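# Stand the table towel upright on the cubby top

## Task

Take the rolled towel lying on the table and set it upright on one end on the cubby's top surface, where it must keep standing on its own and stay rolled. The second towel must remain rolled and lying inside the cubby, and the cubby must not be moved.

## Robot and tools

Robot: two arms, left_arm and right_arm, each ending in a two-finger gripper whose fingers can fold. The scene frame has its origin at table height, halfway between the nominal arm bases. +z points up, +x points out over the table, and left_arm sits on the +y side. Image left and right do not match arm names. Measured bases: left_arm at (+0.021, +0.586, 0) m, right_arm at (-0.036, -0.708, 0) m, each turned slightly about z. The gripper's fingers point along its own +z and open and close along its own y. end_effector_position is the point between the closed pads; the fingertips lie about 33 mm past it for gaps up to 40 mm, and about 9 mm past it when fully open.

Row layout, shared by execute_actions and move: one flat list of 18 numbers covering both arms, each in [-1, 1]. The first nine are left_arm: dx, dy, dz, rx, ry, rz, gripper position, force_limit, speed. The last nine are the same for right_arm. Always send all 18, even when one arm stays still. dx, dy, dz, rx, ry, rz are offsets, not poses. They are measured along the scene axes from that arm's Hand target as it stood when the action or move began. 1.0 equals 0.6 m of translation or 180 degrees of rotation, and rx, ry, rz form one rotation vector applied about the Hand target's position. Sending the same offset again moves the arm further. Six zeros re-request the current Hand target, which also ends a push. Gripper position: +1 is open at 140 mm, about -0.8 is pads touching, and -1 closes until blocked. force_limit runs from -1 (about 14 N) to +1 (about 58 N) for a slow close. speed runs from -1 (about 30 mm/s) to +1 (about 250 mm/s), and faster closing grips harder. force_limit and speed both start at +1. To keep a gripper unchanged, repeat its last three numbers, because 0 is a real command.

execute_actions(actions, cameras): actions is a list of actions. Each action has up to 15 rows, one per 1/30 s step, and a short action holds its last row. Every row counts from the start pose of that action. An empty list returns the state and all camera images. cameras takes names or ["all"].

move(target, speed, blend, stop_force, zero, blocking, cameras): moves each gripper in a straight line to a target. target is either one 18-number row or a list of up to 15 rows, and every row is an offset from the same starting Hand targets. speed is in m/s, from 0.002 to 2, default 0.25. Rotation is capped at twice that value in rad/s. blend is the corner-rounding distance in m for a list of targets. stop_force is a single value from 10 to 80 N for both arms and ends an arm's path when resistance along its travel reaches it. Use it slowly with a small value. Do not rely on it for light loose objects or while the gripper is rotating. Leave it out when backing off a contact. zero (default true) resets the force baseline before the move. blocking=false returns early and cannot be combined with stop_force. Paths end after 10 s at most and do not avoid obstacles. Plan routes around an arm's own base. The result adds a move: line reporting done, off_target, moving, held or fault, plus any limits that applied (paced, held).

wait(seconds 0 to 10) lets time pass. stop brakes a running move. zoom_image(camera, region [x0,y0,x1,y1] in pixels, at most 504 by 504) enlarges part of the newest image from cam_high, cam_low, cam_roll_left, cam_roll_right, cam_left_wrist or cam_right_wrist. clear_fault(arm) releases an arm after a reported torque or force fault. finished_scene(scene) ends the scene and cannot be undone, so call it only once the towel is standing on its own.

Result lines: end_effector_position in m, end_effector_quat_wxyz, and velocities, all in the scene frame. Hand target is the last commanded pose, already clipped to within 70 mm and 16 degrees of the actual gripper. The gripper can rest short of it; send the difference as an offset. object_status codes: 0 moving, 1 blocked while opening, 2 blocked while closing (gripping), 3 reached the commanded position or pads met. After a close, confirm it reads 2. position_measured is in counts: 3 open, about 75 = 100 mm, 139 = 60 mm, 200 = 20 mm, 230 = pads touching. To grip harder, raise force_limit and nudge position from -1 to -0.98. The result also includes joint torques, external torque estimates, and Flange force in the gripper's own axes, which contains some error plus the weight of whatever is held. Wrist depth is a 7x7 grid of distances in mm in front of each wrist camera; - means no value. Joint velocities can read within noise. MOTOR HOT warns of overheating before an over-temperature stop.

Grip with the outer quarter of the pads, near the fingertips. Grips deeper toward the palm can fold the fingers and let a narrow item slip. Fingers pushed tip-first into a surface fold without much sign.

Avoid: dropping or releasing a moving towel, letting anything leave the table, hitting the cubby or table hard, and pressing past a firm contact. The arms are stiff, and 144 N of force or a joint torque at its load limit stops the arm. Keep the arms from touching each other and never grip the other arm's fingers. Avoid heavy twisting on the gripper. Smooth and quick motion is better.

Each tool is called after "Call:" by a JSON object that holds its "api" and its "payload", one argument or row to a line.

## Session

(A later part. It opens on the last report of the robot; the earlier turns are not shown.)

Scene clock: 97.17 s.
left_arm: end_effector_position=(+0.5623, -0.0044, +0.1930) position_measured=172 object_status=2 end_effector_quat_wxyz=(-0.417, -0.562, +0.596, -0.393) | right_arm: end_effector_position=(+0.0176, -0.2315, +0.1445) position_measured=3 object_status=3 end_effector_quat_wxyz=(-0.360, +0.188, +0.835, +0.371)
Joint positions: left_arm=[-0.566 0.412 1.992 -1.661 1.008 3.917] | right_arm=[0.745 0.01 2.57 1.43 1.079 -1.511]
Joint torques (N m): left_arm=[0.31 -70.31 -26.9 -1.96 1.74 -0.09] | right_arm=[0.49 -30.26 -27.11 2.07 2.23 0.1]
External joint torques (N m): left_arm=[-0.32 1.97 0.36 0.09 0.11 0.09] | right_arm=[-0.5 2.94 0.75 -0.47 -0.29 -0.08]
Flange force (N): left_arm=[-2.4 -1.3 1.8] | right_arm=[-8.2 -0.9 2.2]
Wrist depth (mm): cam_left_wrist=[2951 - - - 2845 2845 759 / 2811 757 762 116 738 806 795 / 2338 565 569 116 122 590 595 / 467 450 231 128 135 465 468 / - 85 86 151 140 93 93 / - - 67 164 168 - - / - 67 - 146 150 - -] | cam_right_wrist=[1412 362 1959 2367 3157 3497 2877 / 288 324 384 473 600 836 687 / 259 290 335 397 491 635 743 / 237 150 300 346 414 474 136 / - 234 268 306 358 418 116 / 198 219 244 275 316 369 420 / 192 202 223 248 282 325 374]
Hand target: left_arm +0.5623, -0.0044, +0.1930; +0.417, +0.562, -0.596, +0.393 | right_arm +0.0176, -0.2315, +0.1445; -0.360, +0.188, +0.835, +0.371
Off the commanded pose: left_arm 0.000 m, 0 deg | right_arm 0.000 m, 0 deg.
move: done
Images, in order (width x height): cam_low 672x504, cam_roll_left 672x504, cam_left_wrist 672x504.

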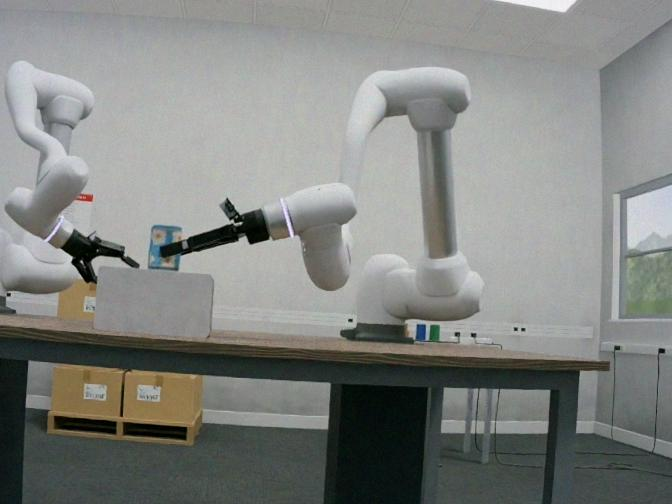

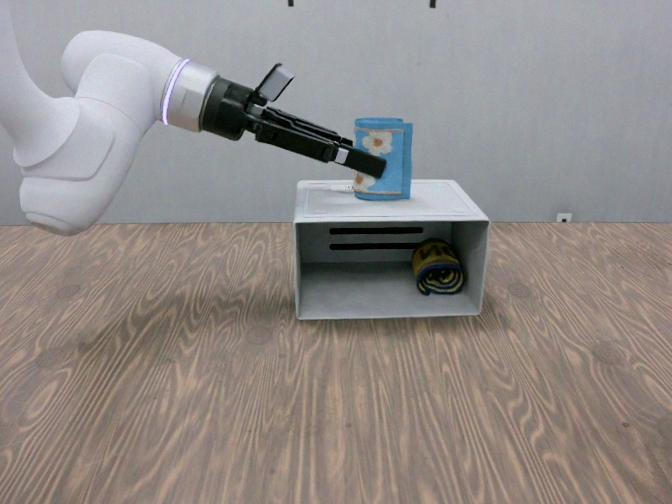

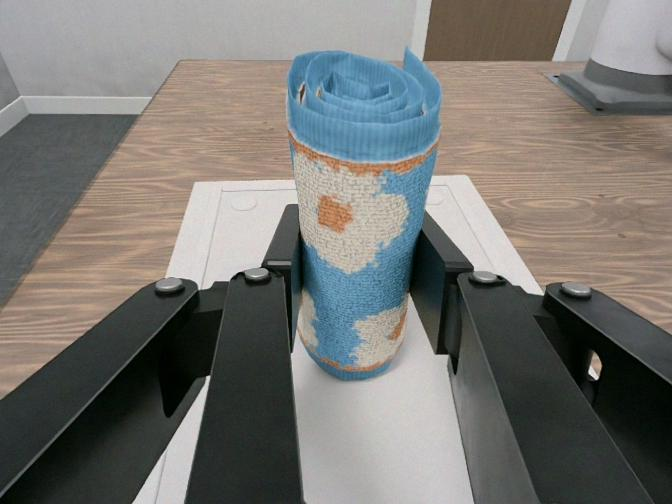

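Call:
{"api": "move", "payload": {
  "target": [0,0,0,0,0,0,1,-1,-1,0,0,0,0,0,0,1,1,1],
  "speed": 0.1,
  "cameras": ["cam_low","cam_roll_left","cam_left_wrist"]
}}

Scene clock: 102.80 s.
left_arm: end_effector_position=(+0.5623, -0.0044, +0.1930) position_measured=3 object_status=0 end_effector_quat_wxyz=(-0.417, -0.562, +0.596, -0.393) | right_arm: end_effector_position=(+0.0176, -0.2315, +0.1445) position_measured=3 object_status=3 end_effector_quat_wxyz=(-0.360, +0.188, +0.835, +0.371)
Joint positions: left_arm=[-0.566 0.412 1.992 -1.661 1.008 3.917] | right_arm=[0.745 0.01 2.57 1.43 1.079 -1.511]
Joint torques (N m): left_arm=[0.54 -71.48 -27.22 -2.1 2.03 -0.11] | right_arm=[0.37 -30.36 -27.19 2.07 2.25 0.05]
External joint torques (N m): left_arm=[-0.84 3.32 0.77 0.26 -0.21 0.11] | right_arm=[-0.34 3 0.84 -0.48 -0.31 -0.03]
Flange force (N): left_arm=[-3.6 -1.7 3.6] | right_arm=[-8.0 -0.9 2.7]
Wrist depth (mm): cam_left_wrist=[- 3027 2653 2778 2778 3234 762 / 2989 764 709 113 141 798 772 / 2338 565 280 116 123 590 592 / 485 141 233 131 219 239 137 / 109 180 194 154 191 198 113 / 311 166 166 163 168 169 164 / 287 145 146 149 147 148 149] | cam_right_wrist=[1412 1612 2029 2319 3551 - 2990 / 288 326 382 469 603 792 680 / 260 290 336 400 491 637 736 / 237 139 302 345 414 478 136 / - 233 268 306 358 420 116 / 198 218 244 276 315 368 421 / 192 202 223 249 282 324 374]
Hand target: left_arm +0.5623, -0.0044, +0.1930; +0.417, +0.562, -0.596, +0.393 | right_arm +0.0176, -0.2315, +0.1445; -0.360, +0.188, +0.835, +0.371
Off the commanded pose: left_arm 0.000 m, 0 deg | right_arm 0.000 m, 0 deg.
move: done
Images, in order (width x height): cam_low 672x504, cam_roll_left 672x504, cam_left_wrist 672x504.

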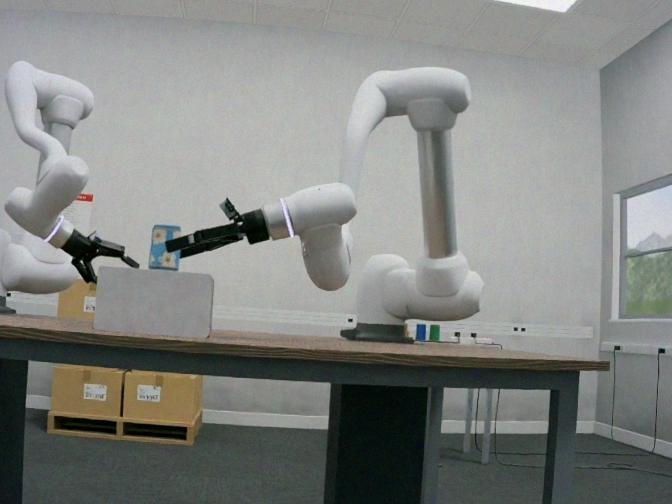

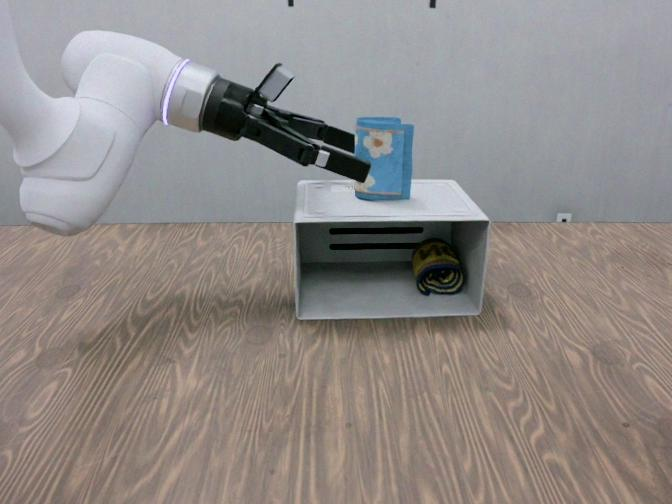

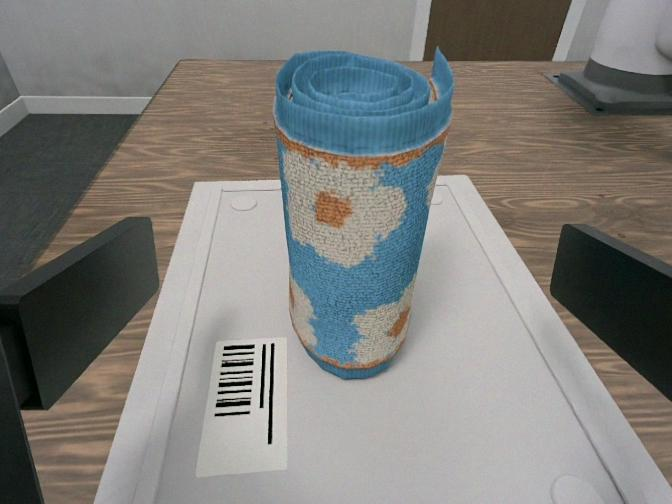

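Call:
{"api": "move", "payload": {
  "target": [0.0137,0.2345,0.0855,0,0,0,1,-1,-1,0,0,0,0,0,0,1,1,1],
  "speed": 0.2,
  "cameras": ["cam_high","cam_low","cam_roll_left","cam_left_wrist"]
}}

Scene clock: 106.17 s.
left_arm: end_effector_position=(+0.5704, +0.1363, +0.2442) position_measured=3 object_status=3 end_effector_quat_wxyz=(-0.417, -0.563, +0.596, -0.393) | right_arm: end_effector_position=(+0.0176, -0.2315, +0.1445) position_measured=3 object_status=3 end_effector_quat_wxyz=(-0.360, +0.188, +0.835, +0.371)
Joint positions: left_arm=[-0.346 0.295 2.041 -1.468 1.162 3.843] | right_arm=[0.745 0.01 2.57 1.43 1.079 -1.511]
Joint torques (N m): left_arm=[0.5 -62.25 -28.81 -1.7 1.79 -0.08] | right_arm=[0.61 -30.21 -27.13 2.04 2.25 0.04]
External joint torques (N m): left_arm=[-0.66 3.62 0.63 0.2 -0.11 0.08] | right_arm=[-0.64 2.76 0.76 -0.44 -0.3 -0.02]
Flange force (N): left_arm=[-4.1 -3.2 3.2] | right_arm=[-7.8 -0.9 1.6]
Wrist depth (mm): cam_left_wrist=[- - - - 3325 2989 862 / 2566 2915 908 273 930 948 937 / 2434 711 671 285 656 696 707 / 1951 153 329 305 319 548 137 / 109 429 261 261 273 440 113 / 368 378 348 291 283 387 369 / 331 332 325 326 336 339 341] | cam_right_wrist=[1448 1601 435 2554 3444 2952 3157 / 288 325 385 473 600 806 678 / 259 291 335 397 492 631 724 / 238 150 299 347 413 476 136 / - 234 267 306 359 420 116 / 198 219 243 275 314 370 420 / 192 202 223 248 282 327 375]
Hand target: left_arm +0.5705, +0.1363, +0.2443; +0.417, +0.562, -0.596, +0.393 | right_arm +0.0176, -0.2315, +0.1445; -0.360, +0.188, +0.835, +0.371
Off the commanded pose: left_arm 0.000 m, 0 deg | right_arm 0.000 m, 0 deg.
move: done
Images, in order (width x height): cam_high 672x504, cam_low 672x504, cam_roll_left 672x504, cam_left_wrist 672x504.

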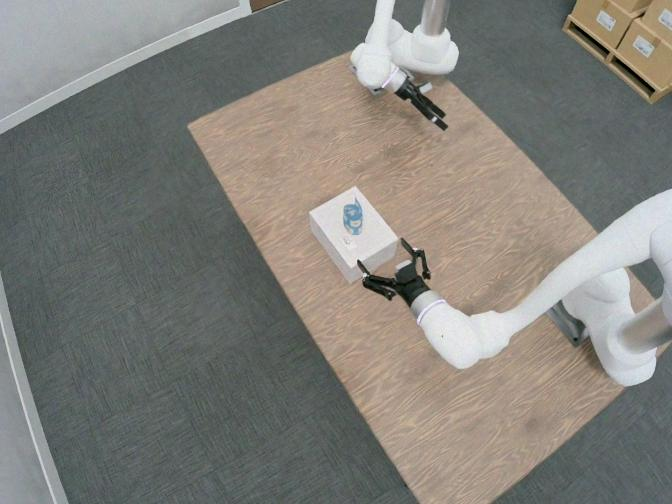

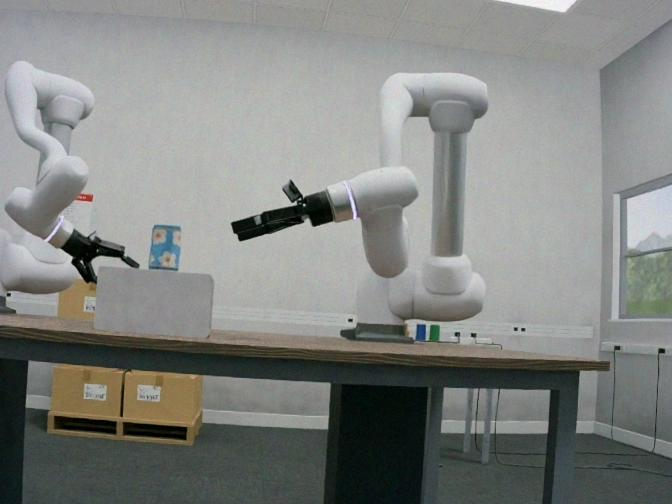

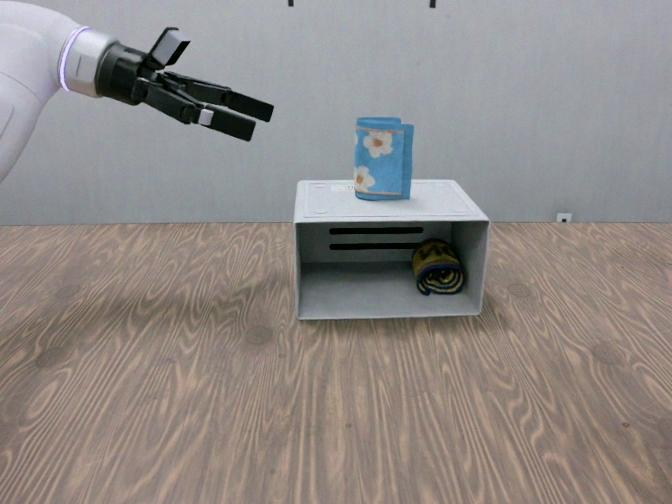

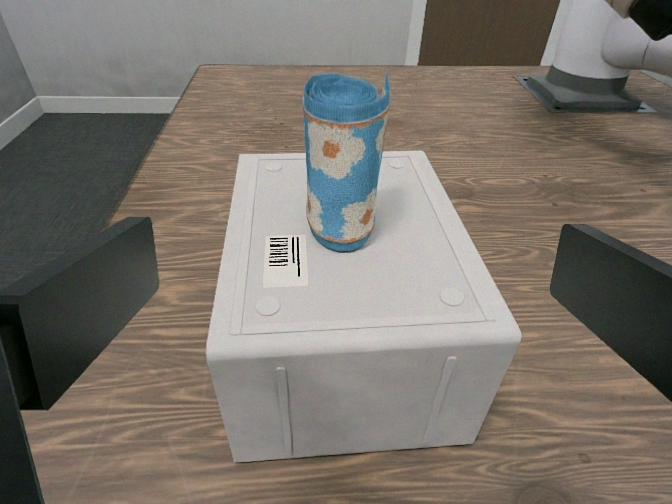

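Call:
{"api": "finished_scene", "payload": {
  "scene": 2
}}

The scene is finished: the task was done.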